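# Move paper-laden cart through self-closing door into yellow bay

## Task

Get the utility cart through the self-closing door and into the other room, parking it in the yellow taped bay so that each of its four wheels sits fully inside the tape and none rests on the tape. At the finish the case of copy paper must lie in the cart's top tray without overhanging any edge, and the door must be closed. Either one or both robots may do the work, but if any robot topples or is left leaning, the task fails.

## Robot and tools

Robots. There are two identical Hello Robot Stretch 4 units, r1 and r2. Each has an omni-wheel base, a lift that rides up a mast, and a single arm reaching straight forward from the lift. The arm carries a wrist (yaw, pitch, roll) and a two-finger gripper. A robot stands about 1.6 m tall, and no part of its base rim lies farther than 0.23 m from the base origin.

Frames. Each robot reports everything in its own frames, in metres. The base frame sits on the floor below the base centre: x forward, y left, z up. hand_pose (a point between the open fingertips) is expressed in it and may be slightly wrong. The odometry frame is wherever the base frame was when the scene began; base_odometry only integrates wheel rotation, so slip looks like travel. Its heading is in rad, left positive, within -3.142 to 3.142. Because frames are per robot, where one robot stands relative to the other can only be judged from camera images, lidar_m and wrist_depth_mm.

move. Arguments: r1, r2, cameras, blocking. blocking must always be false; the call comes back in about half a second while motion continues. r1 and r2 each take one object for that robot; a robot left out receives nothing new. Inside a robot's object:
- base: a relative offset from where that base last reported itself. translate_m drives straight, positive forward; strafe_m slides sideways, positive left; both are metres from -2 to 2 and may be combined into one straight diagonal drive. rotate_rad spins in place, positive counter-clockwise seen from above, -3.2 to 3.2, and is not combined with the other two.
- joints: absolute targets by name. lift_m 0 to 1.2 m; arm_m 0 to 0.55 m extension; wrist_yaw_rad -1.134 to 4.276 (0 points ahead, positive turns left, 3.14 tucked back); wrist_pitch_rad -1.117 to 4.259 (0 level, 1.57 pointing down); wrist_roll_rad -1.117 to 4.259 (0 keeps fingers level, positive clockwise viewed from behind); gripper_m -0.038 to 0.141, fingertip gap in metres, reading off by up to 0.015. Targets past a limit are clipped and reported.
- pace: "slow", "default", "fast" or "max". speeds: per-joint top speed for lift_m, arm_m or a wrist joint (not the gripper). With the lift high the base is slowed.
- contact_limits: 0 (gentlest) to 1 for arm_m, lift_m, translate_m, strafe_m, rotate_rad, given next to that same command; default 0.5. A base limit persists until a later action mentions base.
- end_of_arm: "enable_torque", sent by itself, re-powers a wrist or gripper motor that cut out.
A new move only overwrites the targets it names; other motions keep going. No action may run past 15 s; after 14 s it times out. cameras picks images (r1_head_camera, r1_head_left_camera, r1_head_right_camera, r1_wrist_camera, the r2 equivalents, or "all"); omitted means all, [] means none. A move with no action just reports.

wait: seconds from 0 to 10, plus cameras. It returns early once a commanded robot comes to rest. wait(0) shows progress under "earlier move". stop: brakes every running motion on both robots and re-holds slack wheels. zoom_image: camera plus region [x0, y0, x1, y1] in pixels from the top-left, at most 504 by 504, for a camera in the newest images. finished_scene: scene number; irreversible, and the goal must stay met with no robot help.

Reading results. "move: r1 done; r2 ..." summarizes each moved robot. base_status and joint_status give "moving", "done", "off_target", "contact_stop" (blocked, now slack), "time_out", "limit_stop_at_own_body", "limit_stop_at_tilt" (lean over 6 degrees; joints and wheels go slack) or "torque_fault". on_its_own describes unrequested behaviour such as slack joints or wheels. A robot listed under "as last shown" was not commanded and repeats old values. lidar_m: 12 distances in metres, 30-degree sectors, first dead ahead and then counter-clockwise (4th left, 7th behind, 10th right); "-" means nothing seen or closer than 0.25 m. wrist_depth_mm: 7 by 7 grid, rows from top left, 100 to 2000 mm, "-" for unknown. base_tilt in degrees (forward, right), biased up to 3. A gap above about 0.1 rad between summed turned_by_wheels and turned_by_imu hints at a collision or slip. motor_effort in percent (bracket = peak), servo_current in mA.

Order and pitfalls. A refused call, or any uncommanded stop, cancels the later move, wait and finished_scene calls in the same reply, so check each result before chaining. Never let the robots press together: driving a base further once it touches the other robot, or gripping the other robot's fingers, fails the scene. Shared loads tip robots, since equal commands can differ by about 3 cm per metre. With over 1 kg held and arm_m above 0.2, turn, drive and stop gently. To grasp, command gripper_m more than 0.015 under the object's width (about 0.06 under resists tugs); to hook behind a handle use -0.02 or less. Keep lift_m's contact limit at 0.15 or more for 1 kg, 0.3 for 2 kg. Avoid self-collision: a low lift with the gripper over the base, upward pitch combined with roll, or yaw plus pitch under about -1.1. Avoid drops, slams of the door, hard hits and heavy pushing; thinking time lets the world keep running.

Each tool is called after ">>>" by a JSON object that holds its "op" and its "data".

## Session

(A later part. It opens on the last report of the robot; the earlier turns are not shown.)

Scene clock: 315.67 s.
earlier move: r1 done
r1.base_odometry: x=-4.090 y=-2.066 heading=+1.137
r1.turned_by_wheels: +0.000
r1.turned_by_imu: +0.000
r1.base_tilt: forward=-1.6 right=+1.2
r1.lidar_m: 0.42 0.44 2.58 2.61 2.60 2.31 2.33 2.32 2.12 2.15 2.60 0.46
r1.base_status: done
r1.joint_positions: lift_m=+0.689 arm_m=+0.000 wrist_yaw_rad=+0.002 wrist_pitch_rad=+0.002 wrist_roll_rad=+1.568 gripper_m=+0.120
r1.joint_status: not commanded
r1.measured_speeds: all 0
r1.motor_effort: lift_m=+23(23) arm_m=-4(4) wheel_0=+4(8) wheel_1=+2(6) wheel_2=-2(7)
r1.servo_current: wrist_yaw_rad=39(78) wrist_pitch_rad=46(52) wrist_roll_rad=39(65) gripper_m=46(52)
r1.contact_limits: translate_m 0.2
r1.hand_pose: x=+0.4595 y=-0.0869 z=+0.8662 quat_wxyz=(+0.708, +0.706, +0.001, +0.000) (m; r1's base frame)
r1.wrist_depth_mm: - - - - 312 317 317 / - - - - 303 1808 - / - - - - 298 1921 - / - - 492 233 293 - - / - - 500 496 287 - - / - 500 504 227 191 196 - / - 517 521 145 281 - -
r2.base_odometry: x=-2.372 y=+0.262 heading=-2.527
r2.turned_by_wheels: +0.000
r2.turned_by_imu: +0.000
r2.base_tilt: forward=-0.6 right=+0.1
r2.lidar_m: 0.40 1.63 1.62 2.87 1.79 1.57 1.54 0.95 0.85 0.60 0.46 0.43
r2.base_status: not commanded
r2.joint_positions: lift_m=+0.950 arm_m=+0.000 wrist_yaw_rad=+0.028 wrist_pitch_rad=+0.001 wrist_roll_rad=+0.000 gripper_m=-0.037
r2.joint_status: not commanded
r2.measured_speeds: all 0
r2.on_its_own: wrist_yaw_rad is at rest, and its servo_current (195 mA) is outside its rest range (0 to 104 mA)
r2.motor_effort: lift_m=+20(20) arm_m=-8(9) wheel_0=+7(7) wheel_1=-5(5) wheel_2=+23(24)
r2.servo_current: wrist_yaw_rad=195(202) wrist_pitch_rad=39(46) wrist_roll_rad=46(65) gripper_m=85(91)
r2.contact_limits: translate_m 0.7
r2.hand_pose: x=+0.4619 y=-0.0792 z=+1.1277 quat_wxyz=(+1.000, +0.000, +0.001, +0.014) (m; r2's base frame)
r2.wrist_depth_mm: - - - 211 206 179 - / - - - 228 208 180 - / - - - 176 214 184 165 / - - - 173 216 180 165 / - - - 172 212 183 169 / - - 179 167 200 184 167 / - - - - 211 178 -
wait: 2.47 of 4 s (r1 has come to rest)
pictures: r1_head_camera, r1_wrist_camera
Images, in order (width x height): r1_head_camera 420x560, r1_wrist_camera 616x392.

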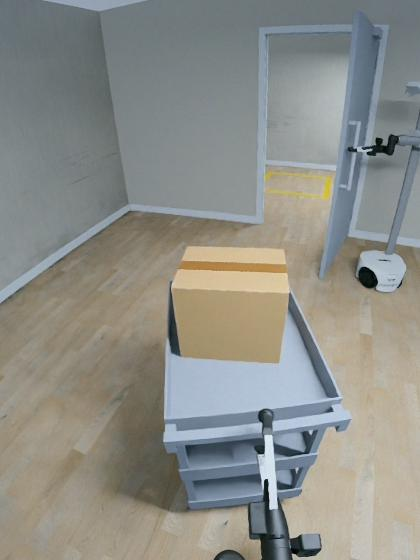

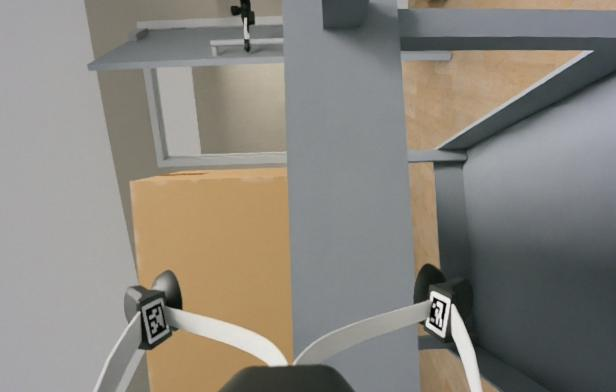

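>>> {"op": "move", "data": {"r1": {"base":{"translate_m":0.05},"pace":"slow","contact_limits":{"translate_m":0.2}}, "blocking": false, "cameras": []}}

>>> {"op": "wait", "data": {"seconds": 3, "cameras": []}}

>>> {"op": "move", "data": {"r1": {"joints":{"gripper_m":-0.02}}, "blocking": false, "cameras": []}}

>>> {"op": "wait", "data": {"seconds": 3, "cameras": ["r1_head_camera","r1_head_right_camera"]}}

Scene clock: 323.20 s.
move: r1 moving
r1.base_odometry: x=-4.085 y=-2.055 heading=+1.137
r1.turned_by_wheels: +0.000
r1.turned_by_imu: +0.000
r1.base_tilt: forward=-1.6 right=+1.3
r1.lidar_m: 0.43 0.44 2.58 2.60 2.58 2.31 2.35 2.39 2.13 2.12 2.62 0.47
r1.base_status: translate_m moving
r1.joint_positions: lift_m=+0.689 arm_m=+0.000 wrist_yaw_rad=+0.002 wrist_pitch_rad=+0.002 wrist_roll_rad=+1.568 gripper_m=+0.120
r1.joint_status: not commanded
r1.measured_speeds: translate_m=+0.048 strafe_m=+0.000 rotate_rad=-0.002 lift_m=+0.000 arm_m=+0.000 wrist_yaw_rad=+0.000 wrist_pitch_rad=+0.000 wrist_roll_rad=+0.000
r1.motor_effort: lift_m=+23(23) arm_m=-4(4) wheel_0=+6(7) wheel_1=+5(6) wheel_2=-4(7)
r1.servo_current: wrist_yaw_rad=59(59) wrist_pitch_rad=33(52) wrist_roll_rad=39(72) gripper_m=46(46)
r1.contact_limits: translate_m 0.2
r1.hand_pose: x=+0.4595 y=-0.0869 z=+0.8662 quat_wxyz=(+0.708, +0.706, +0.001, +0.000) (m; r1's base frame)
r1.wrist_depth_mm: - - - - 300 303 315 / - - - - 290 1756 1255 / - - - - 287 1808 - / - - 477 484 282 - - / - - 488 484 278 - - / - 496 496 496 194 197 - / - 504 504 145 271 - -
r2.base_odometry: x=-2.372 y=+0.262 heading=-2.527
r2.turned_by_wheels: +0.000
r2.turned_by_imu: +0.000
r2.base_tilt: forward=-0.7 right=+0.0
r2.lidar_m: 0.40 1.66 1.64 2.86 1.77 1.58 1.56 0.93 0.82 0.63 0.45 0.43
r2.base_status: not commanded
r2.joint_positions: lift_m=+0.950 arm_m=+0.000 wrist_yaw_rad=+0.028 wrist_pitch_rad=+0.001 wrist_roll_rad=+0.000 gripper_m=-0.037
r2.joint_status: not commanded
r2.measured_speeds: all 0
r2.motor_effort: lift_m=+20(20) arm_m=-8(8) wheel_0=+7(7) wheel_1=-5(5) wheel_2=+23(23)
r2.servo_current: wrist_yaw_rad=189(189) wrist_pitch_rad=33(46) wrist_roll_rad=52(52) gripper_m=85(85)
r2.contact_limits: translate_m 0.7
r2.hand_pose: x=+0.4619 y=-0.0792 z=+1.1277 quat_wxyz=(+1.000, +0.000, +0.001, +0.014) (m; r2's base frame)
r2.wrist_depth_mm: - - - 211 207 179 - / - - - 226 208 180 - / - - - 176 214 185 165 / - - - 173 215 179 166 / - - - 172 213 183 169 / - - 179 167 200 184 167 / - - - - 210 178 -
pictures: none
No camera images: "cameras" was empty.

Scene clock: 324.40 s.
earlier move: r1 done
r1.base_odometry: x=-4.069 y=-2.021 heading=+1.137
r1.turned_by_wheels: +0.000
r1.turned_by_imu: +0.000
r1.base_tilt: forward=-1.6 right=+1.2
r1.lidar_m: 0.39 0.40 2.56 2.58 2.65 2.35 2.38 2.40 2.14 2.14 2.64 0.44
r1.base_status: done
r1.joint_positions: lift_m=+0.689 arm_m=+0.000 wrist_yaw_rad=+0.002 wrist_pitch_rad=+0.002 wrist_roll_rad=+1.568 gripper_m=+0.120
r1.joint_status: not commanded
r1.measured_speeds: all 0
r1.motor_effort: lift_m=+23(23) arm_m=-4(4) wheel_0=+3(7) wheel_1=+2(8) wheel_2=-2(7)
r1.servo_current: wrist_yaw_rad=46(72) wrist_pitch_rad=39(52) wrist_roll_rad=52(72) gripper_m=46(52)
r1.contact_limits: translate_m 0.2
r1.hand_pose: x=+0.4595 y=-0.0869 z=+0.8662 quat_wxyz=(+0.708, +0.706, +0.001, +0.000) (m; r1's base frame)
r1.wrist_depth_mm: - - - 253 254 1499 1138 / - - - 251 251 1708 1229 / - - - - 247 842 - / - 442 442 442 242 - - / - 452 449 449 240 - - / - 455 455 179 236 196 - / - 466 459 145 233 - -
r2.base_odometry: x=-2.372 y=+0.262 heading=-2.527
r2.turned_by_wheels: +0.000
r2.turned_by_imu: +0.000
r2.base_tilt: forward=-0.6 right=+0.0
r2.lidar_m: 0.40 1.65 1.62 2.91 1.80 1.59 1.53 0.95 0.81 0.64 0.42 0.43
r2.base_status: not commanded
r2.joint_positions: lift_m=+0.950 arm_m=+0.000 wrist_yaw_rad=+0.028 wrist_pitch_rad=+0.001 wrist_roll_rad=+0.000 gripper_m=-0.037
r2.joint_status: not commanded
r2.measured_speeds: all 0
r2.on_its_own: wrist_yaw_rad is at rest, and its servo_current (182 mA) is outside its rest range (0 to 104 mA)
r2.motor_effort: lift_m=+20(20) arm_m=-8(8) wheel_0=+6(7) wheel_1=-5(5) wheel_2=+23(24)
r2.servo_current: wrist_yaw_rad=182(195) wrist_pitch_rad=39(46) wrist_roll_rad=46(59) gripper_m=85(91)
r2.contact_limits: translate_m 0.7
r2.hand_pose: x=+0.4619 y=-0.0792 z=+1.1277 quat_wxyz=(+1.000, +0.000, +0.001, +0.014) (m; r2's base frame)
r2.wrist_depth_mm: - - - 211 206 178 - / - - - 227 208 179 - / - - - 176 213 184 164 / - - - 173 216 179 165 / - - - 172 212 183 169 / - - 179 166 201 184 167 / - - - - 210 178 -
wait: 1.20 of 3 s (r1 has come to rest)
pictures: none
No camera images: "cameras" was empty.

Scene clock: 324.90 s.
move: r1 moving
r1.base_odometry: x=-4.069 y=-2.021 heading=+1.137
r1.turned_by_wheels: +0.000
r1.turned_by_imu: +0.000
r1.base_tilt: forward=-1.6 right=+1.3
r1.lidar_m: 0.36 0.41 2.57 2.57 2.63 2.35 2.39 2.38 2.13 2.16 2.63 0.43
r1.base_status: not commanded
r1.joint_positions: lift_m=+0.689 arm_m=+0.000 wrist_yaw_rad=+0.002 wrist_pitch_rad=+0.002 wrist_roll_rad=+1.568 gripper_m=+0.106
r1.joint_status: gripper_m moving
r1.measured_speeds: translate_m=+0.000 strafe_m=+0.000 rotate_rad=+0.000 lift_m=+0.000 arm_m=+0.000 wrist_yaw_rad=+0.000 wrist_pitch_rad=+0.005 wrist_roll_rad=+0.000
r1.motor_effort: lift_m=+23(23) arm_m=-4(4) wheel_0=+3(4) wheel_1=+2(2) wheel_2=-2(2)
r1.servo_current: wrist_yaw_rad=39(72) wrist_pitch_rad=39(46) wrist_roll_rad=46(59) gripper_m=78(85)
r1.contact_limits: translate_m 0.2
r1.hand_pose: x=+0.4595 y=-0.0869 z=+0.8662 quat_wxyz=(+0.708, +0.706, +0.001, +0.000) (m; r1's base frame)
r1.wrist_depth_mm: - - - 254 254 289 1160 / - - - 250 250 1708 1308 / - - - 247 247 - - / - 442 445 183 244 - - / - 449 445 181 240 - - / - 455 455 178 236 - - / - 466 469 142 233 - -
r2.base_odometry: x=-2.372 y=+0.262 heading=-2.527
r2.turned_by_wheels: +0.000
r2.turned_by_imu: +0.000
r2.base_tilt: forward=-0.6 right=+0.0
r2.lidar_m: 0.39 1.64 1.61 2.91 1.78 1.60 1.53 0.94 0.83 0.62 0.43 0.43
r2.base_status: not commanded
r2.joint_positions: lift_m=+0.950 arm_m=+0.000 wrist_yaw_rad=+0.028 wrist_pitch_rad=+0.001 wrist_roll_rad=+0.000 gripper_m=-0.037
r2.joint_status: not commanded
r2.measured_speeds: all 0
r2.motor_effort: lift_m=+20(20) arm_m=-8(9) wheel_0=+7(7) wheel_1=-5(5) wheel_2=+23(23)
r2.servo_current: wrist_yaw_rad=189(195) wrist_pitch_rad=39(46) wrist_roll_rad=46(59) gripper_m=85(91)
r2.contact_limits: translate_m 0.7
r2.hand_pose: x=+0.4619 y=-0.0792 z=+1.1277 quat_wxyz=(+1.000, +0.000, +0.001, +0.014) (m; r2's base frame)
r2.wrist_depth_mm: - - - 211 208 178 - / - - - 227 207 180 - / - - - 176 213 184 164 / - - - 173 214 179 166 / - - - 173 212 182 169 / - - 178 166 200 183 167 / - - - - 210 178 -
pictures: none
No camera images: "cameras" was empty.

Scene clock: 326.57 s.
earlier move: r1 done
r1.base_odometry: x=-4.069 y=-2.021 heading=+1.137
r1.turned_by_wheels: +0.000
r1.turned_by_imu: +0.000
r1.base_tilt: forward=-1.6 right=+1.3
r1.lidar_m: 0.37 0.37 2.58 2.58 2.64 2.37 2.37 2.37 2.13 2.14 2.61 0.45
r1.base_status: not commanded
r1.joint_positions: lift_m=+0.689 arm_m=+0.000 wrist_yaw_rad=+0.001 wrist_pitch_rad=+0.006 wrist_roll_rad=+1.568 gripper_m=-0.019
r1.joint_status: all done
r1.measured_speeds: all 0
r1.motor_effort: lift_m=+23(23) arm_m=-4(4) wheel_0=+1(4) wheel_1=+1(2) wheel_2=-1(2)
r1.servo_current: wrist_yaw_rad=52(72) wrist_pitch_rad=46(59) wrist_roll_rad=52(65) gripper_m=78(163)
r1.contact_limits: translate_m 0.2
r1.hand_pose: x=+0.4594 y=-0.0871 z=+0.8650 quat_wxyz=(+0.708, +0.706, +0.003, -0.002) (m; r1's base frame)
r1.wrist_depth_mm: - - - 256 256 271 286 / - - - 251 252 1661 1205 / - - - 247 249 1756 - / - 439 439 241 244 - - / - 442 445 181 239 - - / - 452 188 177 182 - - / - 455 462 137 232 133 -
r2.base_odometry: x=-2.372 y=+0.262 heading=-2.527
r2.turned_by_wheels: +0.000
r2.turned_by_imu: +0.000
r2.base_tilt: forward=-0.7 right=+0.0
r2.lidar_m: 0.39 1.62 1.63 2.86 1.80 1.59 1.52 0.92 0.83 0.63 0.43 0.43
r2.base_status: not commanded
r2.joint_positions: lift_m=+0.950 arm_m=+0.000 wrist_yaw_rad=+0.028 wrist_pitch_rad=+0.001 wrist_roll_rad=+0.000 gripper_m=-0.037
r2.joint_status: not commanded
r2.measured_speeds: all 0
r2.on_its_own: wrist_yaw_rad is at rest, and its servo_current (176 mA) is outside its rest range (0 to 104 mA)
r2.motor_effort: lift_m=+20(20) arm_m=-8(9) wheel_0=+7(7) wheel_1=-5(5) wheel_2=+23(23)
r2.servo_current: wrist_yaw_rad=176(195) wrist_pitch_rad=46(46) wrist_roll_rad=46(65) gripper_m=78(91)
r2.contact_limits: translate_m 0.7
r2.hand_pose: x=+0.4619 y=-0.0792 z=+1.1277 quat_wxyz=(+1.000, +0.000, +0.001, +0.014) (m; r2's base frame)
r2.wrist_depth_mm: - - - 211 206 179 - / - - - 228 208 180 - / - - - 176 214 185 164 / - - - 174 215 179 166 / - - - 173 212 183 169 / - - 180 167 199 184 167 / - - - - 210 178 -
wait: 1.67 of 3 s (r1 has come to rest)
pictures: r1_head_camera, r1_head_right_camera
Images, in order (width x height): r1_head_camera 420x560, r1_head_right_camera 420x672.

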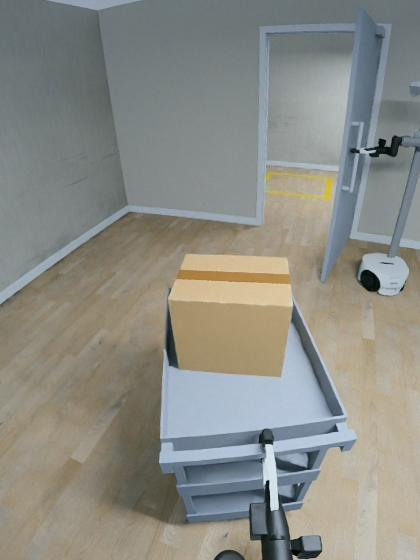

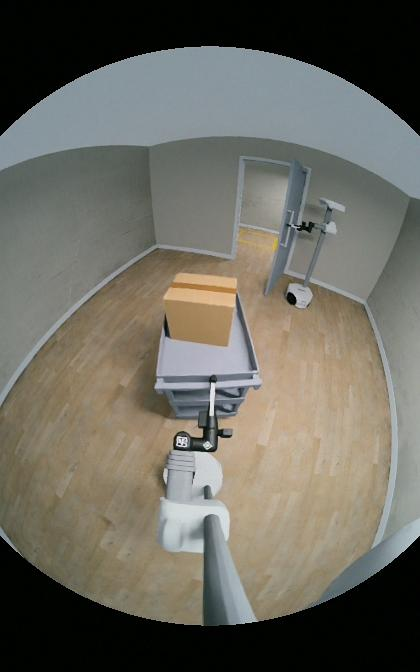

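>>> {"op": "move", "data": {"r1": {"base":{"translate_m":0.35,"strafe_m":0.25},"pace":"slow"}, "blocking": false, "cameras": []}}

>>> {"op": "wait", "data": {"seconds": 8, "cameras": ["r1_head_camera","r1_head_right_camera"]}}

Scene clock: 344.13 s.
move: r1 moving
r1.base_odometry: x=-4.071 y=-2.007 heading=+1.136
r1.turned_by_wheels: +0.000
r1.turned_by_imu: -0.001
r1.base_tilt: forward=-1.6 right=+1.3
r1.lidar_m: 0.37 0.38 2.57 2.55 2.66 2.38 2.40 2.42 2.15 2.17 2.63 0.43
r1.base_status: translate_m moving; strafe_m moving
r1.joint_positions: lift_m=+0.689 arm_m=+0.000 wrist_yaw_rad=+0.000 wrist_pitch_rad=+0.007 wrist_roll_rad=+1.568 gripper_m=-0.019
r1.joint_status: not commanded
r1.measured_speeds: translate_m=+0.045 strafe_m=+0.031 rotate_rad=-0.001 lift_m=+0.000 arm_m=-0.002 wrist_yaw_rad=-0.022 wrist_pitch_rad=+0.004 wrist_roll_rad=+0.000
r1.motor_effort: lift_m=+23(23) arm_m=-2(4) wheel_0=-5(5) wheel_1=+8(8) wheel_2=-6(7)
r1.servo_current: wrist_yaw_rad=65(65) wrist_pitch_rad=46(52) wrist_roll_rad=59(65) gripper_m=59(78)
r1.hand_pose: x=+0.4592 y=-0.0873 z=+0.8650 quat_wxyz=(+0.708, +0.706, +0.002, -0.002) (m; r1's base frame)
r1.wrist_depth_mm: - - - 254 256 271 287 / - - - 250 250 1708 1205 / - - - 245 245 1708 - / - 436 439 238 242 - - / - 436 442 176 236 - - / - 442 207 172 183 - - / - 449 449 143 226 - -
r2.base_odometry: x=-2.372 y=+0.262 heading=-2.527
r2.turned_by_wheels: +0.000
r2.turned_by_imu: +0.000
r2.base_tilt: forward=-0.6 right=+0.0
r2.lidar_m: 0.39 1.64 1.60 2.85 1.80 1.58 1.52 0.97 0.83 0.60 0.44 0.42
r2.base_status: not commanded
r2.joint_positions: lift_m=+0.950 arm_m=+0.000 wrist_yaw_rad=+0.028 wrist_pitch_rad=+0.001 wrist_roll_rad=+0.000 gripper_m=-0.037
r2.joint_status: not commanded
r2.measured_speeds: all 0
r2.motor_effort: lift_m=+20(20) arm_m=-8(9) wheel_0=+7(7) wheel_1=-5(5) wheel_2=+23(23)
r2.servo_current: wrist_yaw_rad=182(195) wrist_pitch_rad=39(46) wrist_roll_rad=52(52) gripper_m=85(91)
r2.contact_limits: translate_m 0.7
r2.hand_pose: x=+0.4619 y=-0.0792 z=+1.1277 quat_wxyz=(+1.000, +0.000, +0.001, +0.014) (m; r2's base frame)
r2.wrist_depth_mm: - - - 211 207 179 - / - - - 229 208 180 - / - - - 175 214 184 165 / - - - 173 215 179 166 / - - - 172 212 183 169 / - - 178 166 200 184 167 / - - - - 210 178 -
pictures: none
No camera images: "cameras" was empty.

Scene clock: 349.13 s.
earlier move: r1 done
r1.base_odometry: x=-4.148 y=-1.598 heading=+1.136
r1.turned_by_wheels: +0.000
r1.turned_by_imu: +0.001
r1.base_tilt: forward=-1.7 right=+1.3
r1.lidar_m: 0.38 0.40 2.24 2.25 2.75 2.62 2.62 2.77 2.50 2.51 2.38 0.43
r1.base_status: done
r1.joint_positions: lift_m=+0.689 arm_m=+0.000 wrist_yaw_rad=-0.004 wrist_pitch_rad=+0.007 wrist_roll_rad=+1.568 gripper_m=-0.020
r1.joint_status: not commanded
r1.measured_speeds: all 0
r1.motor_effort: lift_m=+23(23) arm_m=+4(5) wheel_0=-4(9) wheel_1=+2(8) wheel_2=-2(17)
r1.servo_current: wrist_yaw_rad=52(78) wrist_pitch_rad=46(65) wrist_roll_rad=46(65) gripper_m=46(78)
r1.hand_pose: x=+0.4589 y=-0.0885 z=+0.8649 quat_wxyz=(+0.708, +0.706, +0.001, -0.004) (m; r1's base frame)
r1.wrist_depth_mm: - - - 251 249 271 1078 / - - - 247 246 1661 1205 / - - - 241 242 1863 - / - 433 439 236 237 - - / - 436 439 175 235 - - / - 445 445 185 231 - - / - 452 184 138 227 - -
r2.base_odometry: x=-2.372 y=+0.262 heading=-2.527
r2.turned_by_wheels: +0.000
r2.turned_by_imu: +0.001
r2.base_tilt: forward=-0.6 right=+0.0
r2.lidar_m: 0.41 1.60 1.86 2.89 1.80 1.60 1.52 0.97 0.83 0.60 0.47 0.42
r2.base_status: not commanded
r2.joint_positions: lift_m=+0.950 arm_m=+0.000 wrist_yaw_rad=+0.028 wrist_pitch_rad=+0.001 wrist_roll_rad=+0.000 gripper_m=-0.037
r2.joint_status: not commanded
r2.measured_speeds: all 0
r2.on_its_own: wrist_yaw_rad is at rest, and its servo_current (202 mA) is outside its rest range (0 to 104 mA)
r2.motor_effort: lift_m=+20(20) arm_m=-8(9) wheel_0=+6(7) wheel_1=-5(5) wheel_2=+23(24)
r2.servo_current: wrist_yaw_rad=202(202) wrist_pitch_rad=46(46) wrist_roll_rad=52(59) gripper_m=85(91)
r2.contact_limits: translate_m 0.7
r2.hand_pose: x=+0.4619 y=-0.0792 z=+1.1277 quat_wxyz=(+1.000, +0.000, +0.001, +0.014) (m; r2's base frame)
r2.wrist_depth_mm: - - - 211 207 179 - / - - - 227 208 180 - / - - - 176 213 185 164 / - - - 173 215 179 165 / 1366 - - 172 212 182 169 / 1661 - 179 166 200 183 167 / - - - - 211 178 -
wait: 5.00 of 8 s (r1 has come to rest)
pictures: r1_head_camera, r1_head_right_camera
Images, in order (width x height): r1_head_camera 420x560, r1_head_right_camera 420x672.

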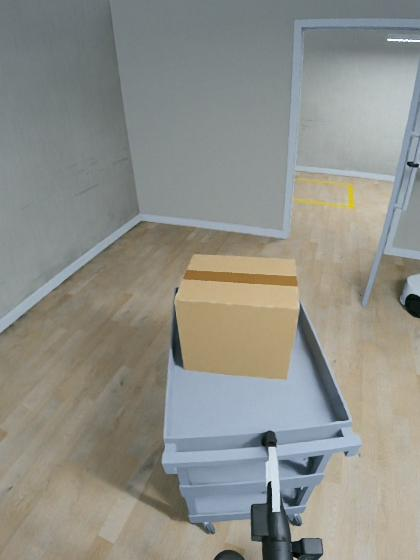

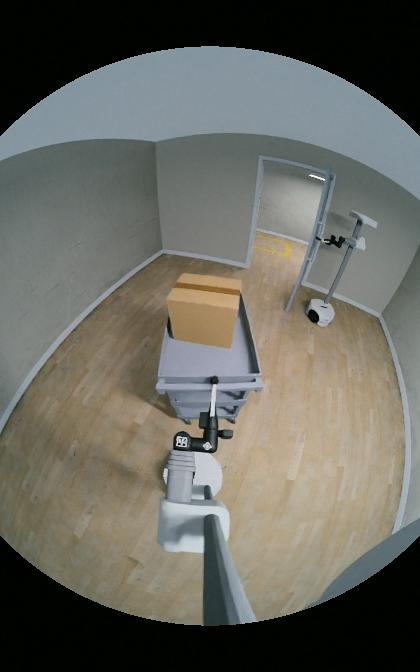

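>>> {"op": "move", "data": {"r1": {"base":{"translate_m":0.27,"strafe_m":0.34},"pace":"slow"}, "blocking": false, "cameras": []}}

>>> {"op": "wait", "data": {"seconds": 8, "cameras": ["r1_head_camera","r1_head_right_camera"]}}

Scene clock: 360.57 s.
move: r1 moving
r1.base_odometry: x=-4.154 y=-1.587 heading=+1.136
r1.turned_by_wheels: -0.001
r1.turned_by_imu: -0.001
r1.base_tilt: forward=-1.6 right=+1.3
r1.lidar_m: 0.38 0.39 2.24 2.24 2.75 2.61 2.65 2.78 2.50 2.52 2.41 0.44
r1.base_status: translate_m moving; strafe_m moving
r1.joint_positions: lift_m=+0.689 arm_m=+0.000 wrist_yaw_rad=-0.004 wrist_pitch_rad=+0.007 wrist_roll_rad=+1.568 gripper_m=-0.020
r1.joint_status: not commanded
r1.measured_speeds: translate_m=+0.031 strafe_m=+0.039 rotate_rad=-0.002 lift_m=+0.000 arm_m=+0.000 wrist_yaw_rad=+0.000 wrist_pitch_rad=+0.000 wrist_roll_rad=+0.000
r1.motor_effort: lift_m=+23(23) arm_m=+4(5) wheel_0=-7(7) wheel_1=+8(8) wheel_2=-8(9)
r1.servo_current: wrist_yaw_rad=46(59) wrist_pitch_rad=39(52) wrist_roll_rad=65(65) gripper_m=46(52)
r1.hand_pose: x=+0.4589 y=-0.0885 z=+0.8649 quat_wxyz=(+0.708, +0.706, +0.001, -0.004) (m; r1's base frame)
r1.wrist_depth_mm: - - - 251 250 268 282 / - - - 247 247 1708 1205 / - - - 240 242 1756 - / - 433 433 236 238 - - / - 436 445 175 235 - - / - 449 204 185 231 - - / - 452 180 138 226 - -
r2.base_odometry: x=-2.372 y=+0.262 heading=-2.527
r2.turned_by_wheels: +0.000
r2.turned_by_imu: +0.000
r2.base_tilt: forward=-0.6 right=+0.0
r2.lidar_m: 0.39 1.61 1.87 2.90 1.77 1.60 1.53 0.94 0.85 0.63 0.45 0.42
r2.base_status: not commanded
r2.joint_positions: lift_m=+0.950 arm_m=+0.000 wrist_yaw_rad=+0.028 wrist_pitch_rad=+0.001 wrist_roll_rad=+0.000 gripper_m=-0.037
r2.joint_status: not commanded
r2.measured_speeds: all 0
r2.motor_effort: lift_m=+20(20) arm_m=-8(9) wheel_0=+7(7) wheel_1=-5(5) wheel_2=+23(24)
r2.servo_current: wrist_yaw_rad=182(195) wrist_pitch_rad=33(46) wrist_roll_rad=46(52) gripper_m=85(85)
r2.contact_limits: translate_m 0.7
r2.hand_pose: x=+0.4619 y=-0.0792 z=+1.1277 quat_wxyz=(+1.000, +0.000, +0.001, +0.014) (m; r2's base frame)
r2.wrist_depth_mm: - - - 211 207 179 - / - - - 227 208 180 - / - - - 175 214 184 164 / - - - 173 215 179 166 / 1308 - - 173 212 183 169 / - - 179 167 200 184 167 / - - - - 211 178 -
pictures: none
No camera images: "cameras" was empty.

Scene clock: 365.67 s.
earlier move: r1 done
r1.base_odometry: x=-4.342 y=-1.210 heading=+1.136
r1.turned_by_wheels: +0.000
r1.turned_by_imu: +0.000
r1.base_tilt: forward=-1.6 right=+1.3
r1.lidar_m: 0.40 0.43 1.83 1.86 2.23 2.74 2.77 3.25 2.90 2.93 2.32 0.43
r1.base_status: done
r1.joint_positions: lift_m=+0.689 arm_m=+0.000 wrist_yaw_rad=-0.005 wrist_pitch_rad=+0.007 wrist_roll_rad=+1.568 gripper_m=-0.020
r1.joint_status: not commanded
r1.measured_speeds: all 0
r1.motor_effort: lift_m=+23(23) arm_m=-4(5) wheel_0=-8(13) wheel_1=+2(9) wheel_2=-5(11)
r1.servo_current: wrist_yaw_rad=46(78) wrist_pitch_rad=39(59) wrist_roll_rad=46(72) gripper_m=46(52)
r1.hand_pose: x=+0.4588 y=-0.0889 z=+0.8649 quat_wxyz=(+0.708, +0.706, +0.001, -0.004) (m; r1's base frame)
r1.wrist_depth_mm: - - - 224 224 1576 1182 / - - - 224 225 1576 - / - 591 455 228 228 - - / - 430 430 227 229 - - / - 449 452 170 231 - - / - 469 462 177 182 - - / - 492 179 141 236 128 -
r2.base_odometry: x=-2.372 y=+0.262 heading=-2.527
r2.turned_by_wheels: +0.000
r2.turned_by_imu: +0.001
r2.base_tilt: forward=-0.6 right=+0.1
r2.lidar_m: 0.39 1.68 4.95 2.89 1.79 1.60 1.54 0.96 0.83 0.62 0.44 0.41
r2.base_status: not commanded
r2.joint_positions: lift_m=+0.950 arm_m=+0.000 wrist_yaw_rad=+0.028 wrist_pitch_rad=+0.001 wrist_roll_rad=+0.000 gripper_m=-0.037
r2.joint_status: not commanded
r2.measured_speeds: all 0
r2.on_its_own: wrist_yaw_rad is at rest, and its servo_current (202 mA) is outside its rest range (0 to 104 mA)
r2.motor_effort: lift_m=+20(20) arm_m=-8(9) wheel_0=+6(7) wheel_1=-5(5) wheel_2=+23(24)
r2.servo_current: wrist_yaw_rad=202(202) wrist_pitch_rad=46(46) wrist_roll_rad=52(65) gripper_m=78(91)
r2.contact_limits: translate_m 0.7
r2.hand_pose: x=+0.4619 y=-0.0792 z=+1.1277 quat_wxyz=(+1.000, +0.000, +0.001, +0.014) (m; r2's base frame)
r2.wrist_depth_mm: - - - 211 207 179 - / - - - 228 207 179 - / - - - 176 214 184 165 / - - - 173 215 179 166 / - 1576 1756 173 212 183 170 / - 1756 179 167 200 183 167 / - 155 - - 210 178 -
wait: 5.10 of 8 s (r1 has come to rest)
pictures: r1_head_camera, r1_head_right_camera
Images, in order (width x height): r1_head_camera 420x560, r1_head_right_camera 420x672.

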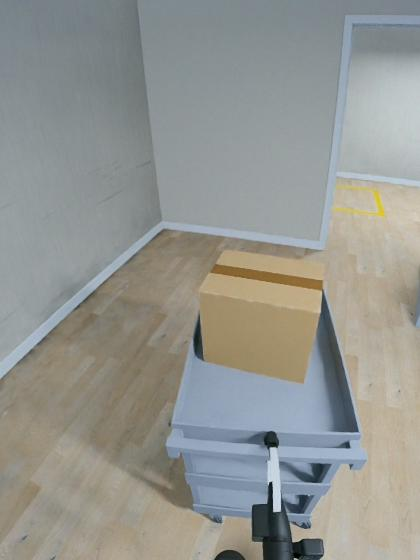

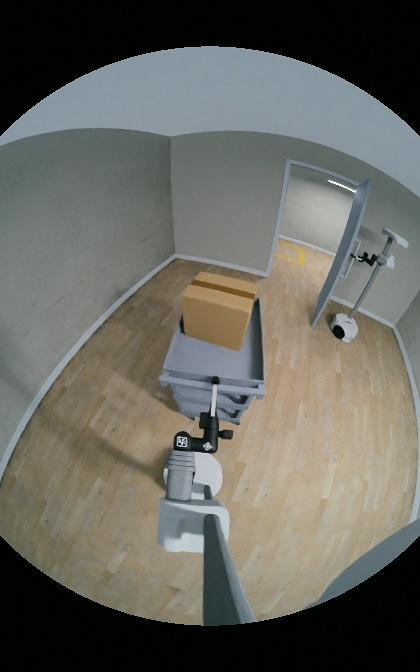

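>>> {"op": "move", "data": {"r1": {"base":{"translate_m":0.02,"strafe_m":0.2},"pace":"slow"}, "blocking": false, "cameras": []}}

>>> {"op": "wait", "data": {"seconds": 8, "cameras": ["r1_head_camera","r1_head_right_camera"]}}

Scene clock: 370.10 s.
move: r1 moving
r1.base_odometry: x=-4.354 y=-1.203 heading=+1.135
r1.turned_by_wheels: -0.001
r1.turned_by_imu: -0.001
r1.base_tilt: forward=-1.6 right=+1.3
r1.lidar_m: 0.39 0.43 1.82 1.84 2.22 2.74 2.75 3.24 2.91 2.95 2.35 0.43
r1.base_status: translate_m moving; strafe_m moving
r1.joint_positions: lift_m=+0.689 arm_m=+0.000 wrist_yaw_rad=-0.005 wrist_pitch_rad=+0.007 wrist_roll_rad=+1.568 gripper_m=-0.020
r1.joint_status: not commanded
r1.measured_speeds: translate_m=+0.005 strafe_m=+0.053 rotate_rad=+0.000 lift_m=+0.000 arm_m=+0.000 wrist_yaw_rad=+0.000 wrist_pitch_rad=+0.000 wrist_roll_rad=+0.000
r1.motor_effort: lift_m=+23(23) arm_m=-4(4) wheel_0=-12(14) wheel_1=+6(6) wheel_2=-5(7)
r1.servo_current: wrist_yaw_rad=59(78) wrist_pitch_rad=52(59) wrist_roll_rad=39(65) gripper_m=52(59)
r1.hand_pose: x=+0.4588 y=-0.0889 z=+0.8649 quat_wxyz=(+0.708, +0.706, +0.001, -0.004) (m; r1's base frame)
r1.wrist_depth_mm: - - - 221 224 1576 1205 / - - - - 225 1576 - / - 433 430 167 227 - - / - 436 430 168 228 - - / - 452 452 170 232 - - / - 477 462 179 181 - - / - 496 179 141 236 129 -
r2.base_odometry: x=-2.372 y=+0.262 heading=-2.527
r2.turned_by_wheels: +0.000
r2.turned_by_imu: +0.000
r2.base_tilt: forward=-0.6 right=+0.0
r2.lidar_m: 0.38 1.69 4.97 2.90 1.80 1.58 1.53 0.95 0.83 0.64 0.45 0.40
r2.base_status: not commanded
r2.joint_positions: lift_m=+0.950 arm_m=+0.000 wrist_yaw_rad=+0.028 wrist_pitch_rad=+0.001 wrist_roll_rad=+0.000 gripper_m=-0.037
r2.joint_status: not commanded
r2.measured_speeds: all 0
r2.motor_effort: lift_m=+20(20) arm_m=-8(8) wheel_0=+7(7) wheel_1=-5(5) wheel_2=+23(23)
r2.servo_current: wrist_yaw_rad=195(195) wrist_pitch_rad=39(46) wrist_roll_rad=46(52) gripper_m=78(85)
r2.contact_limits: translate_m 0.7
r2.hand_pose: x=+0.4619 y=-0.0792 z=+1.1277 quat_wxyz=(+1.000, +0.000, +0.001, +0.014) (m; r2's base frame)
r2.wrist_depth_mm: - - - 211 206 179 - / - - - 228 208 180 - / - - - 176 214 185 164 / - - - 173 215 179 166 / 1863 1576 1921 172 212 183 169 / - 1756 178 166 200 184 167 / 1921 147 - - 210 178 -
pictures: none
No camera images: "cameras" was empty.

Scene clock: 372.80 s.
earlier move: r1 done
r1.base_odometry: x=-4.515 y=-1.107 heading=+1.135
r1.turned_by_wheels: +0.001
r1.turned_by_imu: +0.001
r1.base_tilt: forward=-1.6 right=+1.3
r1.lidar_m: 0.44 1.82 1.62 1.65 1.98 2.68 2.72 3.36 3.07 3.11 2.31 0.38
r1.base_status: done
r1.joint_positions: lift_m=+0.689 arm_m=+0.000 wrist_yaw_rad=-0.005 wrist_pitch_rad=+0.007 wrist_roll_rad=+1.568 gripper_m=-0.020
r1.joint_status: not commanded
r1.measured_speeds: all 0
r1.motor_effort: lift_m=+23(23) arm_m=-3(4) wheel_0=-7(14) wheel_1=+1(7) wheel_2=+0(7)
r1.servo_current: wrist_yaw_rad=59(78) wrist_pitch_rad=59(59) wrist_roll_rad=39(72) gripper_m=46(59)
r1.hand_pose: x=+0.4589 y=-0.0888 z=+0.8649 quat_wxyz=(+0.708, +0.706, +0.001, -0.004) (m; r1's base frame)
r1.wrist_depth_mm: - - - - 187 - - / - 387 392 - 196 - - / - 407 407 - 204 - - / - 442 445 152 216 - - / - 504 488 160 226 - - / - - 517 184 182 1756 - / - - 181 138 250 1537 1308
r2.base_odometry: x=-2.372 y=+0.262 heading=-2.527
r2.turned_by_wheels: +0.000
r2.turned_by_imu: +0.000
r2.base_tilt: forward=-0.7 right=+0.1
r2.lidar_m: 0.37 1.77 4.97 2.87 1.80 1.59 1.55 0.93 0.84 0.64 0.45 0.42
r2.base_status: not commanded
r2.joint_positions: lift_m=+0.950 arm_m=+0.000 wrist_yaw_rad=+0.028 wrist_pitch_rad=+0.001 wrist_roll_rad=+0.000 gripper_m=-0.037
r2.joint_status: not commanded
r2.measured_speeds: all 0
r2.on_its_own: wrist_yaw_rad is at rest, and its servo_current (189 mA) is outside its rest range (0 to 104 mA)
r2.motor_effort: lift_m=+20(20) arm_m=-8(9) wheel_0=+6(7) wheel_1=-5(5) wheel_2=+23(24)
r2.servo_current: wrist_yaw_rad=189(202) wrist_pitch_rad=39(52) wrist_roll_rad=46(59) gripper_m=85(98)
r2.contact_limits: translate_m 0.7
r2.hand_pose: x=+0.4619 y=-0.0792 z=+1.1277 quat_wxyz=(+1.000, +0.000, +0.001, +0.014) (m; r2's base frame)
r2.wrist_depth_mm: - - - 211 206 179 - / - - - 227 208 180 - / - - - 176 214 185 164 / - - - 173 215 179 166 / - 1661 1808 173 212 183 170 / - - 179 167 200 184 167 / 1921 1618 - - 210 178 -
wait: 2.70 of 8 s (r1 has come to rest)
pictures: r1_head_camera, r1_head_right_camera
Images, in order (width x height): r1_head_camera 420x560, r1_head_right_camera 420x672.

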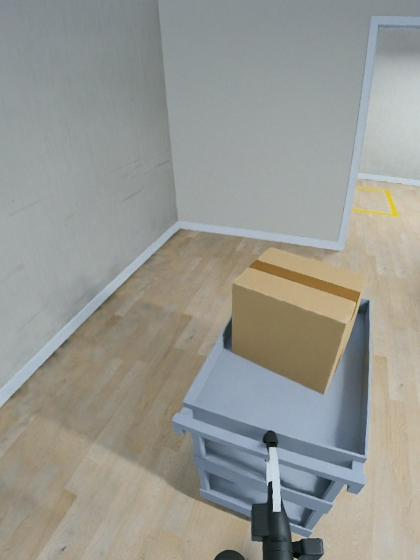

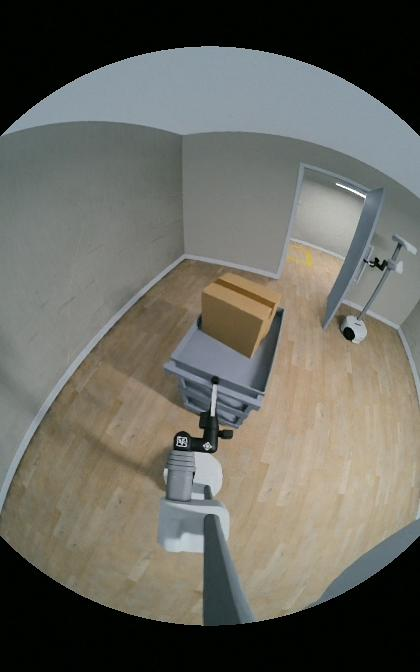

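>>> {"op": "move", "data": {"r1": {"base":{"translate_m":-0.05,"strafe_m":0.22},"pace":"slow"}, "blocking": false, "cameras": []}}

>>> {"op": "wait", "data": {"seconds": 8, "cameras": ["r1_head_camera","r1_head_right_camera"]}}

Scene clock: 379.10 s.
move: r1 moving
r1.base_odometry: x=-4.528 y=-1.105 heading=+1.135
r1.turned_by_wheels: +0.000
r1.turned_by_imu: +0.000
r1.base_tilt: forward=-1.6 right=+1.3
r1.lidar_m: 0.42 0.50 1.62 1.62 1.98 2.69 2.72 3.32 3.09 3.13 2.33 0.39
r1.base_status: translate_m moving; strafe_m moving
r1.joint_positions: lift_m=+0.689 arm_m=+0.000 wrist_yaw_rad=-0.005 wrist_pitch_rad=+0.007 wrist_roll_rad=+1.568 gripper_m=-0.020
r1.joint_status: not commanded
r1.measured_speeds: translate_m=-0.012 strafe_m=+0.050 rotate_rad=+0.004 lift_m=+0.000 arm_m=+0.000 wrist_yaw_rad=+0.002 wrist_pitch_rad=+0.000 wrist_roll_rad=+0.000
r1.motor_effort: lift_m=+23(23) arm_m=-4(4) wheel_0=-11(15) wheel_1=+3(6) wheel_2=+6(7)
r1.servo_current: wrist_yaw_rad=59(59) wrist_pitch_rad=52(52) wrist_roll_rad=39(72) gripper_m=46(52)
r1.hand_pose: x=+0.4589 y=-0.0888 z=+0.8649 quat_wxyz=(+0.708, +0.706, +0.001, -0.004) (m; r1's base frame)
r1.wrist_depth_mm: - - - - 185 - - / - 387 389 - 195 - - / - 407 410 - 204 - - / - 449 445 151 215 - - / - 504 496 160 225 - - / - - 525 184 181 1708 - / - - 180 128 252 1537 1308
r2.base_odometry: x=-2.372 y=+0.262 heading=-2.527
r2.turned_by_wheels: +0.000
r2.turned_by_imu: +0.000
r2.base_tilt: forward=-0.7 right=+0.0
r2.lidar_m: 0.39 1.79 4.97 2.88 1.80 1.60 1.58 0.93 0.84 0.64 0.46 0.42
r2.base_status: not commanded
r2.joint_positions: lift_m=+0.950 arm_m=+0.000 wrist_yaw_rad=+0.028 wrist_pitch_rad=+0.001 wrist_roll_rad=+0.000 gripper_m=-0.037
r2.joint_status: not commanded
r2.measured_speeds: all 0
r2.motor_effort: lift_m=+20(20) arm_m=-8(9) wheel_0=+6(7) wheel_1=-5(5) wheel_2=+23(24)
r2.servo_current: wrist_yaw_rad=189(195) wrist_pitch_rad=33(46) wrist_roll_rad=46(52) gripper_m=85(85)
r2.contact_limits: translate_m 0.7
r2.hand_pose: x=+0.4619 y=-0.0792 z=+1.1277 quat_wxyz=(+1.000, +0.000, +0.001, +0.014) (m; r2's base frame)
r2.wrist_depth_mm: - - - 211 206 179 - / - - - 228 207 180 - / - - - 176 214 184 165 / - - - 173 216 179 166 / - 1708 1808 172 213 182 169 / - - 179 166 200 183 167 / - 1618 - - 211 178 -
pictures: none
No camera images: "cameras" was empty.

Scene clock: 382.10 s.
earlier move: r1 done
r1.base_odometry: x=-4.735 y=-1.060 heading=+1.135
r1.turned_by_wheels: +0.000
r1.turned_by_imu: +0.000
r1.base_tilt: forward=-1.6 right=+1.3
r1.lidar_m: 0.45 1.61 1.44 1.45 1.70 2.58 2.58 3.21 3.28 3.32 2.51 0.37
r1.base_status: done
r1.joint_positions: lift_m=+0.689 arm_m=+0.000 wrist_yaw_rad=-0.003 wrist_pitch_rad=+0.007 wrist_roll_rad=+1.568 gripper_m=-0.020
r1.joint_status: not commanded
r1.measured_speeds: all 0
r1.motor_effort: lift_m=+23(23) arm_m=-4(4) wheel_0=-6(15) wheel_1=+2(6) wheel_2=+5(7)
r1.servo_current: wrist_yaw_rad=59(72) wrist_pitch_rad=46(59) wrist_roll_rad=46(72) gripper_m=46(52)
r1.hand_pose: x=+0.4591 y=-0.0882 z=+0.8649 quat_wxyz=(+0.708, +0.706, +0.001, -0.003) (m; r1's base frame)
r1.wrist_depth_mm: 340 338 342 - 153 156 - / - 366 373 106 168 169 - / - 415 421 113 183 185 - / - 496 484 - 200 - - / - - - - 223 1661 - / - - - 186 181 1618 517 / - - 179 130 176 1576 1255
r2.base_odometry: x=-2.372 y=+0.262 heading=-2.527
r2.turned_by_wheels: +0.000
r2.turned_by_imu: +0.000
r2.base_tilt: forward=-0.6 right=+0.0
r2.lidar_m: 0.40 1.96 4.97 2.87 1.80 1.59 1.57 0.96 0.83 0.61 0.44 0.44
r2.base_status: not commanded
r2.joint_positions: lift_m=+0.950 arm_m=+0.000 wrist_yaw_rad=+0.028 wrist_pitch_rad=+0.001 wrist_roll_rad=+0.000 gripper_m=-0.037
r2.joint_status: not commanded
r2.measured_speeds: all 0
r2.on_its_own: wrist_yaw_rad is at rest, and its servo_current (176 mA) is outside its rest range (0 to 104 mA)
r2.motor_effort: lift_m=+20(20) arm_m=-8(9) wheel_0=+7(7) wheel_1=-5(5) wheel_2=+23(24)
r2.servo_current: wrist_yaw_rad=176(202) wrist_pitch_rad=39(52) wrist_roll_rad=33(59) gripper_m=85(91)
r2.contact_limits: translate_m 0.7
r2.hand_pose: x=+0.4619 y=-0.0792 z=+1.1277 quat_wxyz=(+1.000, +0.000, +0.001, +0.014) (m; r2's base frame)
r2.wrist_depth_mm: - - - 210 207 178 - / - - - 228 208 179 - / - - - 176 213 184 164 / - - - 173 215 179 165 / - 1808 - 173 213 183 169 / - - 178 166 200 184 167 / - - - - 209 178 -
wait: 3.00 of 8 s (r1 has come to rest)
pictures: r1_head_camera, r1_head_right_camera
Images, in order (width x height): r1_head_camera 420x560, r1_head_right_camera 420x672.

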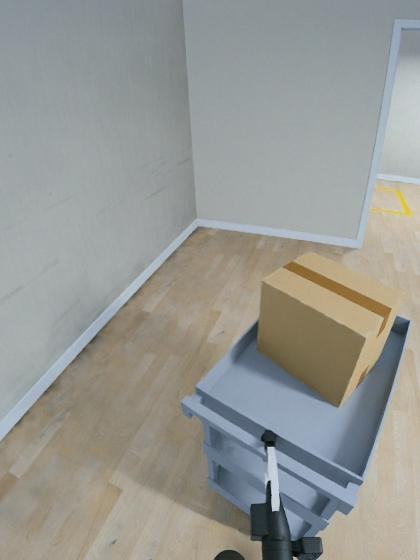

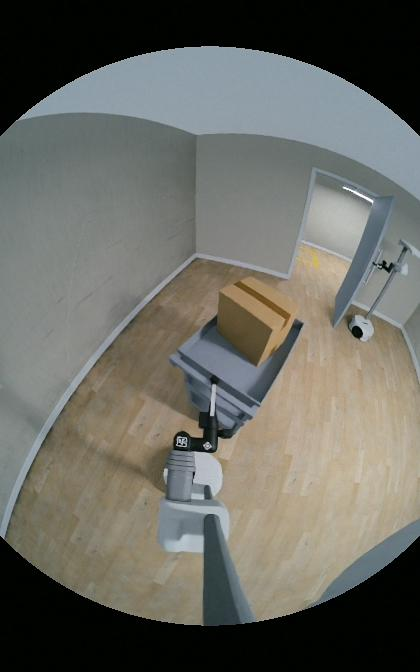

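>>> {"op": "move", "data": {"r1": {"base":{"translate_m":0.42,"strafe_m":-0.24},"pace":"slow"}, "blocking": false, "cameras": []}}

>>> {"op": "wait", "data": {"seconds": 8, "cameras": ["r1_head_camera","r1_head_right_camera"]}}

Scene clock: 388.10 s.
move: r1 moving
r1.base_odometry: x=-4.724 y=-1.052 heading=+1.136
r1.turned_by_wheels: +0.000
r1.turned_by_imu: +0.000
r1.base_tilt: forward=-1.6 right=+1.3
r1.lidar_m: 0.42 1.63 1.45 1.47 1.76 2.59 2.59 3.21 3.28 3.26 2.48 0.36
r1.base_status: translate_m moving; strafe_m moving
r1.joint_positions: lift_m=+0.689 arm_m=+0.000 wrist_yaw_rad=-0.003 wrist_pitch_rad=+0.007 wrist_roll_rad=+1.568 gripper_m=-0.020
r1.joint_status: not commanded
r1.measured_speeds: translate_m=+0.050 strafe_m=-0.029 rotate_rad=-0.003 lift_m=+0.000 arm_m=+0.000 wrist_yaw_rad=+0.000 wrist_pitch_rad=+0.000 wrist_roll_rad=+0.001
r1.motor_effort: lift_m=+23(23) arm_m=+3(4) wheel_0=+11(11) wheel_1=+4(4) wheel_2=-9(9)
r1.servo_current: wrist_yaw_rad=59(65) wrist_pitch_rad=52(59) wrist_roll_rad=52(52) gripper_m=46(52)
r1.hand_pose: x=+0.4590 y=-0.0882 z=+0.8649 quat_wxyz=(+0.708, +0.706, +0.001, -0.003) (m; r1's base frame)
r1.wrist_depth_mm: 336 329 336 - 150 150 - / - 362 368 103 162 163 - / - 413 421 109 178 178 - / - 496 480 120 196 - - / - - - - 218 1661 - / - - - - 184 1661 1308 / - - 178 137 166 1430 1229
r2.base_odometry: x=-2.372 y=+0.262 heading=-2.527
r2.turned_by_wheels: +0.000
r2.turned_by_imu: +0.000
r2.base_tilt: forward=-0.7 right=+0.0
r2.lidar_m: 0.41 1.93 4.95 2.88 1.78 1.59 1.53 0.92 0.84 0.63 0.44 0.42
r2.base_status: not commanded
r2.joint_positions: lift_m=+0.950 arm_m=+0.000 wrist_yaw_rad=+0.028 wrist_pitch_rad=+0.001 wrist_roll_rad=+0.000 gripper_m=-0.037
r2.joint_status: not commanded
r2.measured_speeds: all 0
r2.motor_effort: lift_m=+20(20) arm_m=-8(8) wheel_0=+7(7) wheel_1=-5(5) wheel_2=+23(23)
r2.servo_current: wrist_yaw_rad=182(195) wrist_pitch_rad=46(46) wrist_roll_rad=46(52) gripper_m=78(85)
r2.contact_limits: translate_m 0.7
r2.hand_pose: x=+0.4619 y=-0.0792 z=+1.1277 quat_wxyz=(+1.000, +0.000, +0.001, +0.014) (m; r2's base frame)
r2.wrist_depth_mm: - - - 211 207 178 - / - - - 228 208 180 - / - - - 176 213 184 164 / - - - 173 216 179 165 / - 1808 - 172 212 183 169 / - - 179 167 200 183 167 / - - - - 210 178 -
pictures: none
No camera images: "cameras" was empty.

Scene clock: 393.60 s.
earlier move: r1 done
r1.base_odometry: x=-4.341 y=-0.780 heading=+1.136
r1.turned_by_wheels: +0.000
r1.turned_by_imu: +0.003
r1.base_tilt: forward=-1.6 right=+1.3
r1.lidar_m: 0.44 0.54 1.53 1.53 1.86 3.06 3.08 3.56 3.18 3.23 2.03 0.37
r1.base_status: done
r1.joint_positions: lift_m=+0.689 arm_m=+0.000 wrist_yaw_rad=+0.004 wrist_pitch_rad=+0.007 wrist_roll_rad=+1.568 gripper_m=-0.020
r1.joint_status: not commanded
r1.measured_speeds: all 0
r1.motor_effort: lift_m=+23(23) arm_m=+4(4) wheel_0=+7(14) wheel_1=+4(6) wheel_2=+0(11)
r1.servo_current: wrist_yaw_rad=52(85) wrist_pitch_rad=52(59) wrist_roll_rad=52(85) gripper_m=39(59)
r1.hand_pose: x=+0.4596 y=-0.0862 z=+0.8649 quat_wxyz=(+0.708, +0.706, +0.004, -0.001) (m; r1's base frame)
r1.wrist_depth_mm: - 343 347 102 155 158 - / - 364 366 107 169 170 - / - 407 415 - 183 - - / - 477 473 - 200 - - / - - 539 - 220 1756 - / - - - - 232 1661 - / - - 170 138 164 1464 1281
r2.base_odometry: x=-2.372 y=+0.262 heading=-2.527
r2.turned_by_wheels: +0.000
r2.turned_by_imu: +0.001
r2.base_tilt: forward=-0.7 right=+0.0
r2.lidar_m: 0.40 1.66 4.96 2.88 1.81 1.58 1.53 0.93 0.84 0.62 0.45 0.41
r2.base_status: not commanded
r2.joint_positions: lift_m=+0.950 arm_m=+0.000 wrist_yaw_rad=+0.028 wrist_pitch_rad=+0.001 wrist_roll_rad=+0.000 gripper_m=-0.037
r2.joint_status: not commanded
r2.measured_speeds: all 0
r2.on_its_own: wrist_yaw_rad is at rest, and its servo_current (189 mA) is outside its rest range (0 to 104 mA)
r2.motor_effort: lift_m=+20(20) arm_m=-8(9) wheel_0=+7(7) wheel_1=-5(6) wheel_2=+23(24)
r2.servo_current: wrist_yaw_rad=189(202) wrist_pitch_rad=39(46) wrist_roll_rad=46(59) gripper_m=78(91)
r2.contact_limits: translate_m 0.7
r2.hand_pose: x=+0.4619 y=-0.0792 z=+1.1277 quat_wxyz=(+1.000, +0.000, +0.001, +0.014) (m; r2's base frame)
r2.wrist_depth_mm: - - - 211 207 178 - / - - - 228 208 180 - / - - - 175 214 185 164 / - - - 173 215 179 166 / - - 1537 172 212 183 169 / - - 179 167 200 183 167 / - 1921 1366 - 210 178 -
wait: 5.50 of 8 s (r1 has come to rest)
pictures: r1_head_camera, r1_head_right_camera
Images, in order (width x height): r1_head_camera 420x560, r1_head_right_camera 420x672.

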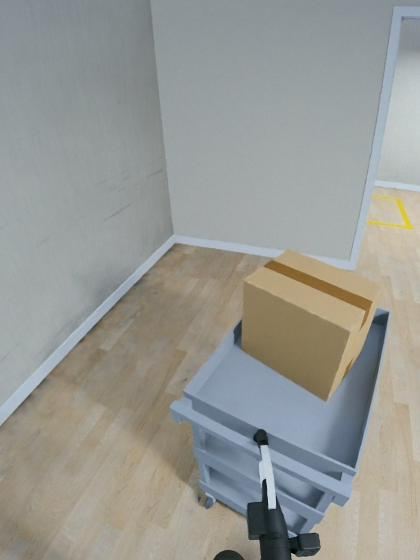

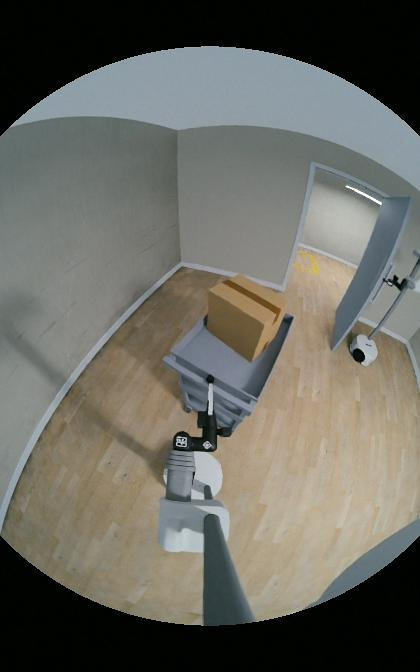

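>>> {"op": "move", "data": {"r1": {"base":{"translate_m":-0.2,"strafe_m":0.42},"pace":"slow"}, "blocking": false, "cameras": []}}

>>> {"op": "wait", "data": {"seconds": 8, "cameras": ["r1_head_camera","r1_head_right_camera"]}}

Scene clock: 400.97 s.
move: r1 moving
r1.base_odometry: x=-4.353 y=-0.780 heading=+1.136
r1.turned_by_wheels: +0.000
r1.turned_by_imu: +0.000
r1.base_tilt: forward=-1.5 right=+1.3
r1.lidar_m: 0.42 1.71 1.53 1.54 1.87 3.05 3.10 3.55 3.19 3.23 2.05 0.35
r1.base_status: translate_m moving; strafe_m moving
r1.joint_positions: lift_m=+0.689 arm_m=+0.000 wrist_yaw_rad=+0.003 wrist_pitch_rad=+0.007 wrist_roll_rad=+1.568 gripper_m=-0.020
r1.joint_status: not commanded
r1.measured_speeds: translate_m=-0.022 strafe_m=+0.044 rotate_rad=-0.002 lift_m=+0.000 arm_m=+0.000 wrist_yaw_rad=-0.018 wrist_pitch_rad=+0.000 wrist_roll_rad=+0.000
r1.motor_effort: lift_m=+23(23) arm_m=-2(4) wheel_0=-10(10) wheel_1=+3(6) wheel_2=+6(7)
r1.servo_current: wrist_yaw_rad=46(65) wrist_pitch_rad=59(59) wrist_roll_rad=65(65) gripper_m=46(52)
r1.hand_pose: x=+0.4596 y=-0.0866 z=+0.8649 quat_wxyz=(+0.708, +0.706, +0.003, -0.001) (m; r1's base frame)
r1.wrist_depth_mm: - 355 351 103 160 161 - / - 366 370 111 173 173 - / - 407 418 - 186 - - / - 480 469 130 202 - - / - - 544 143 222 1661 - / - - - 185 182 1618 - / - - 179 133 176 1430 1281
r2.base_odometry: x=-2.372 y=+0.262 heading=-2.527
r2.turned_by_wheels: +0.000
r2.turned_by_imu: +0.000
r2.base_tilt: forward=-0.6 right=+0.0
r2.lidar_m: 0.42 1.65 4.98 2.84 1.78 1.59 1.54 0.97 0.84 0.62 0.45 0.42
r2.base_status: not commanded
r2.joint_positions: lift_m=+0.950 arm_m=+0.000 wrist_yaw_rad=+0.028 wrist_pitch_rad=+0.001 wrist_roll_rad=+0.000 gripper_m=-0.037
r2.joint_status: not commanded
r2.measured_speeds: all 0
r2.motor_effort: lift_m=+20(20) arm_m=-8(9) wheel_0=+6(7) wheel_1=-5(5) wheel_2=+23(24)
r2.servo_current: wrist_yaw_rad=182(195) wrist_pitch_rad=39(46) wrist_roll_rad=46(59) gripper_m=78(91)
r2.contact_limits: translate_m 0.7
r2.hand_pose: x=+0.4619 y=-0.0792 z=+1.1277 quat_wxyz=(+1.000, +0.000, +0.001, +0.014) (m; r2's base frame)
r2.wrist_depth_mm: - - - 211 207 179 - / - - - 228 208 180 - / - - - 176 214 185 164 / - - - 173 215 179 165 / - - 1537 173 211 183 170 / - - 179 167 200 183 167 / - 1921 1430 - 210 178 -
pictures: none
No camera images: "cameras" was empty.

Scene clock: 406.40 s.
earlier move: r1 done
r1.base_odometry: x=-4.806 y=-0.785 heading=+1.136
r1.turned_by_wheels: +0.000
r1.turned_by_imu: +0.000
r1.base_tilt: forward=-1.6 right=+1.3
r1.lidar_m: 0.45 1.37 1.19 1.21 1.44 2.73 2.75 3.39 3.51 3.55 2.48 0.32
r1.base_status: done
r1.joint_positions: lift_m=+0.689 arm_m=+0.000 wrist_yaw_rad=-0.004 wrist_pitch_rad=+0.007 wrist_roll_rad=+1.568 gripper_m=-0.020
r1.joint_status: not commanded
r1.measured_speeds: all 0
r1.motor_effort: lift_m=+23(23) arm_m=-4(4) wheel_0=-3(15) wheel_1=+3(6) wheel_2=+4(8)
r1.servo_current: wrist_yaw_rad=59(72) wrist_pitch_rad=52(59) wrist_roll_rad=46(72) gripper_m=46(59)
r1.hand_pose: x=+0.4590 y=-0.0885 z=+0.8649 quat_wxyz=(+0.708, +0.706, +0.001, -0.004) (m; r1's base frame)
r1.wrist_depth_mm: 329 325 329 - - 135 - / - 370 377 - 147 148 - / - 439 442 - 166 166 - / - - 539 104 189 591 - / - - - 115 218 1618 - / - - - - 181 1618 1255 / - 132 163 - 312 387 392
r2.base_odometry: x=-2.372 y=+0.262 heading=-2.527
r2.turned_by_wheels: +0.000
r2.turned_by_imu: +0.001
r2.base_tilt: forward=-0.6 right=+0.0
r2.lidar_m: 0.39 2.00 4.98 2.87 1.82 1.59 1.48 0.95 0.84 0.63 0.44 0.42
r2.base_status: not commanded
r2.joint_positions: lift_m=+0.950 arm_m=+0.000 wrist_yaw_rad=+0.028 wrist_pitch_rad=+0.001 wrist_roll_rad=+0.000 gripper_m=-0.037
r2.joint_status: not commanded
r2.measured_speeds: all 0
r2.on_its_own: wrist_yaw_rad is at rest, and its servo_current (195 mA) is outside its rest range (0 to 104 mA)
r2.motor_effort: lift_m=+20(20) arm_m=-8(9) wheel_0=+7(7) wheel_1=-5(5) wheel_2=+23(24)
r2.servo_current: wrist_yaw_rad=195(202) wrist_pitch_rad=39(46) wrist_roll_rad=46(65) gripper_m=85(98)
r2.contact_limits: translate_m 0.7
r2.hand_pose: x=+0.4619 y=-0.0792 z=+1.1277 quat_wxyz=(+1.000, +0.000, +0.001, +0.014) (m; r2's base frame)
r2.wrist_depth_mm: - - - 211 206 179 - / - - - 227 208 180 - / - - - 176 214 185 165 / - - - 172 215 179 165 / - - 1863 172 212 182 169 / - - 179 167 200 185 167 / - - - - 211 178 -
wait: 5.43 of 8 s (r1 has come to rest)
pictures: r1_head_camera, r1_head_right_camera
Images, in order (width x height): r1_head_camera 420x560, r1_head_right_camera 420x672.

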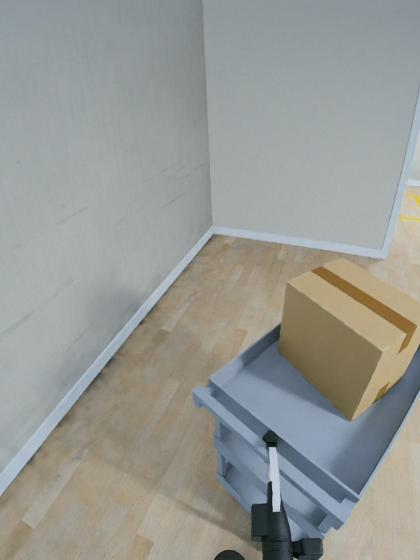

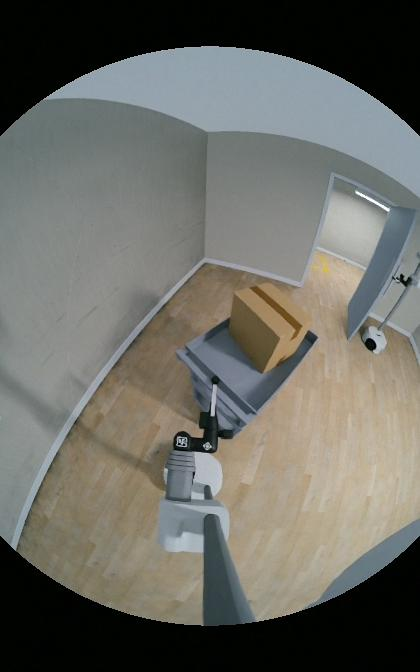

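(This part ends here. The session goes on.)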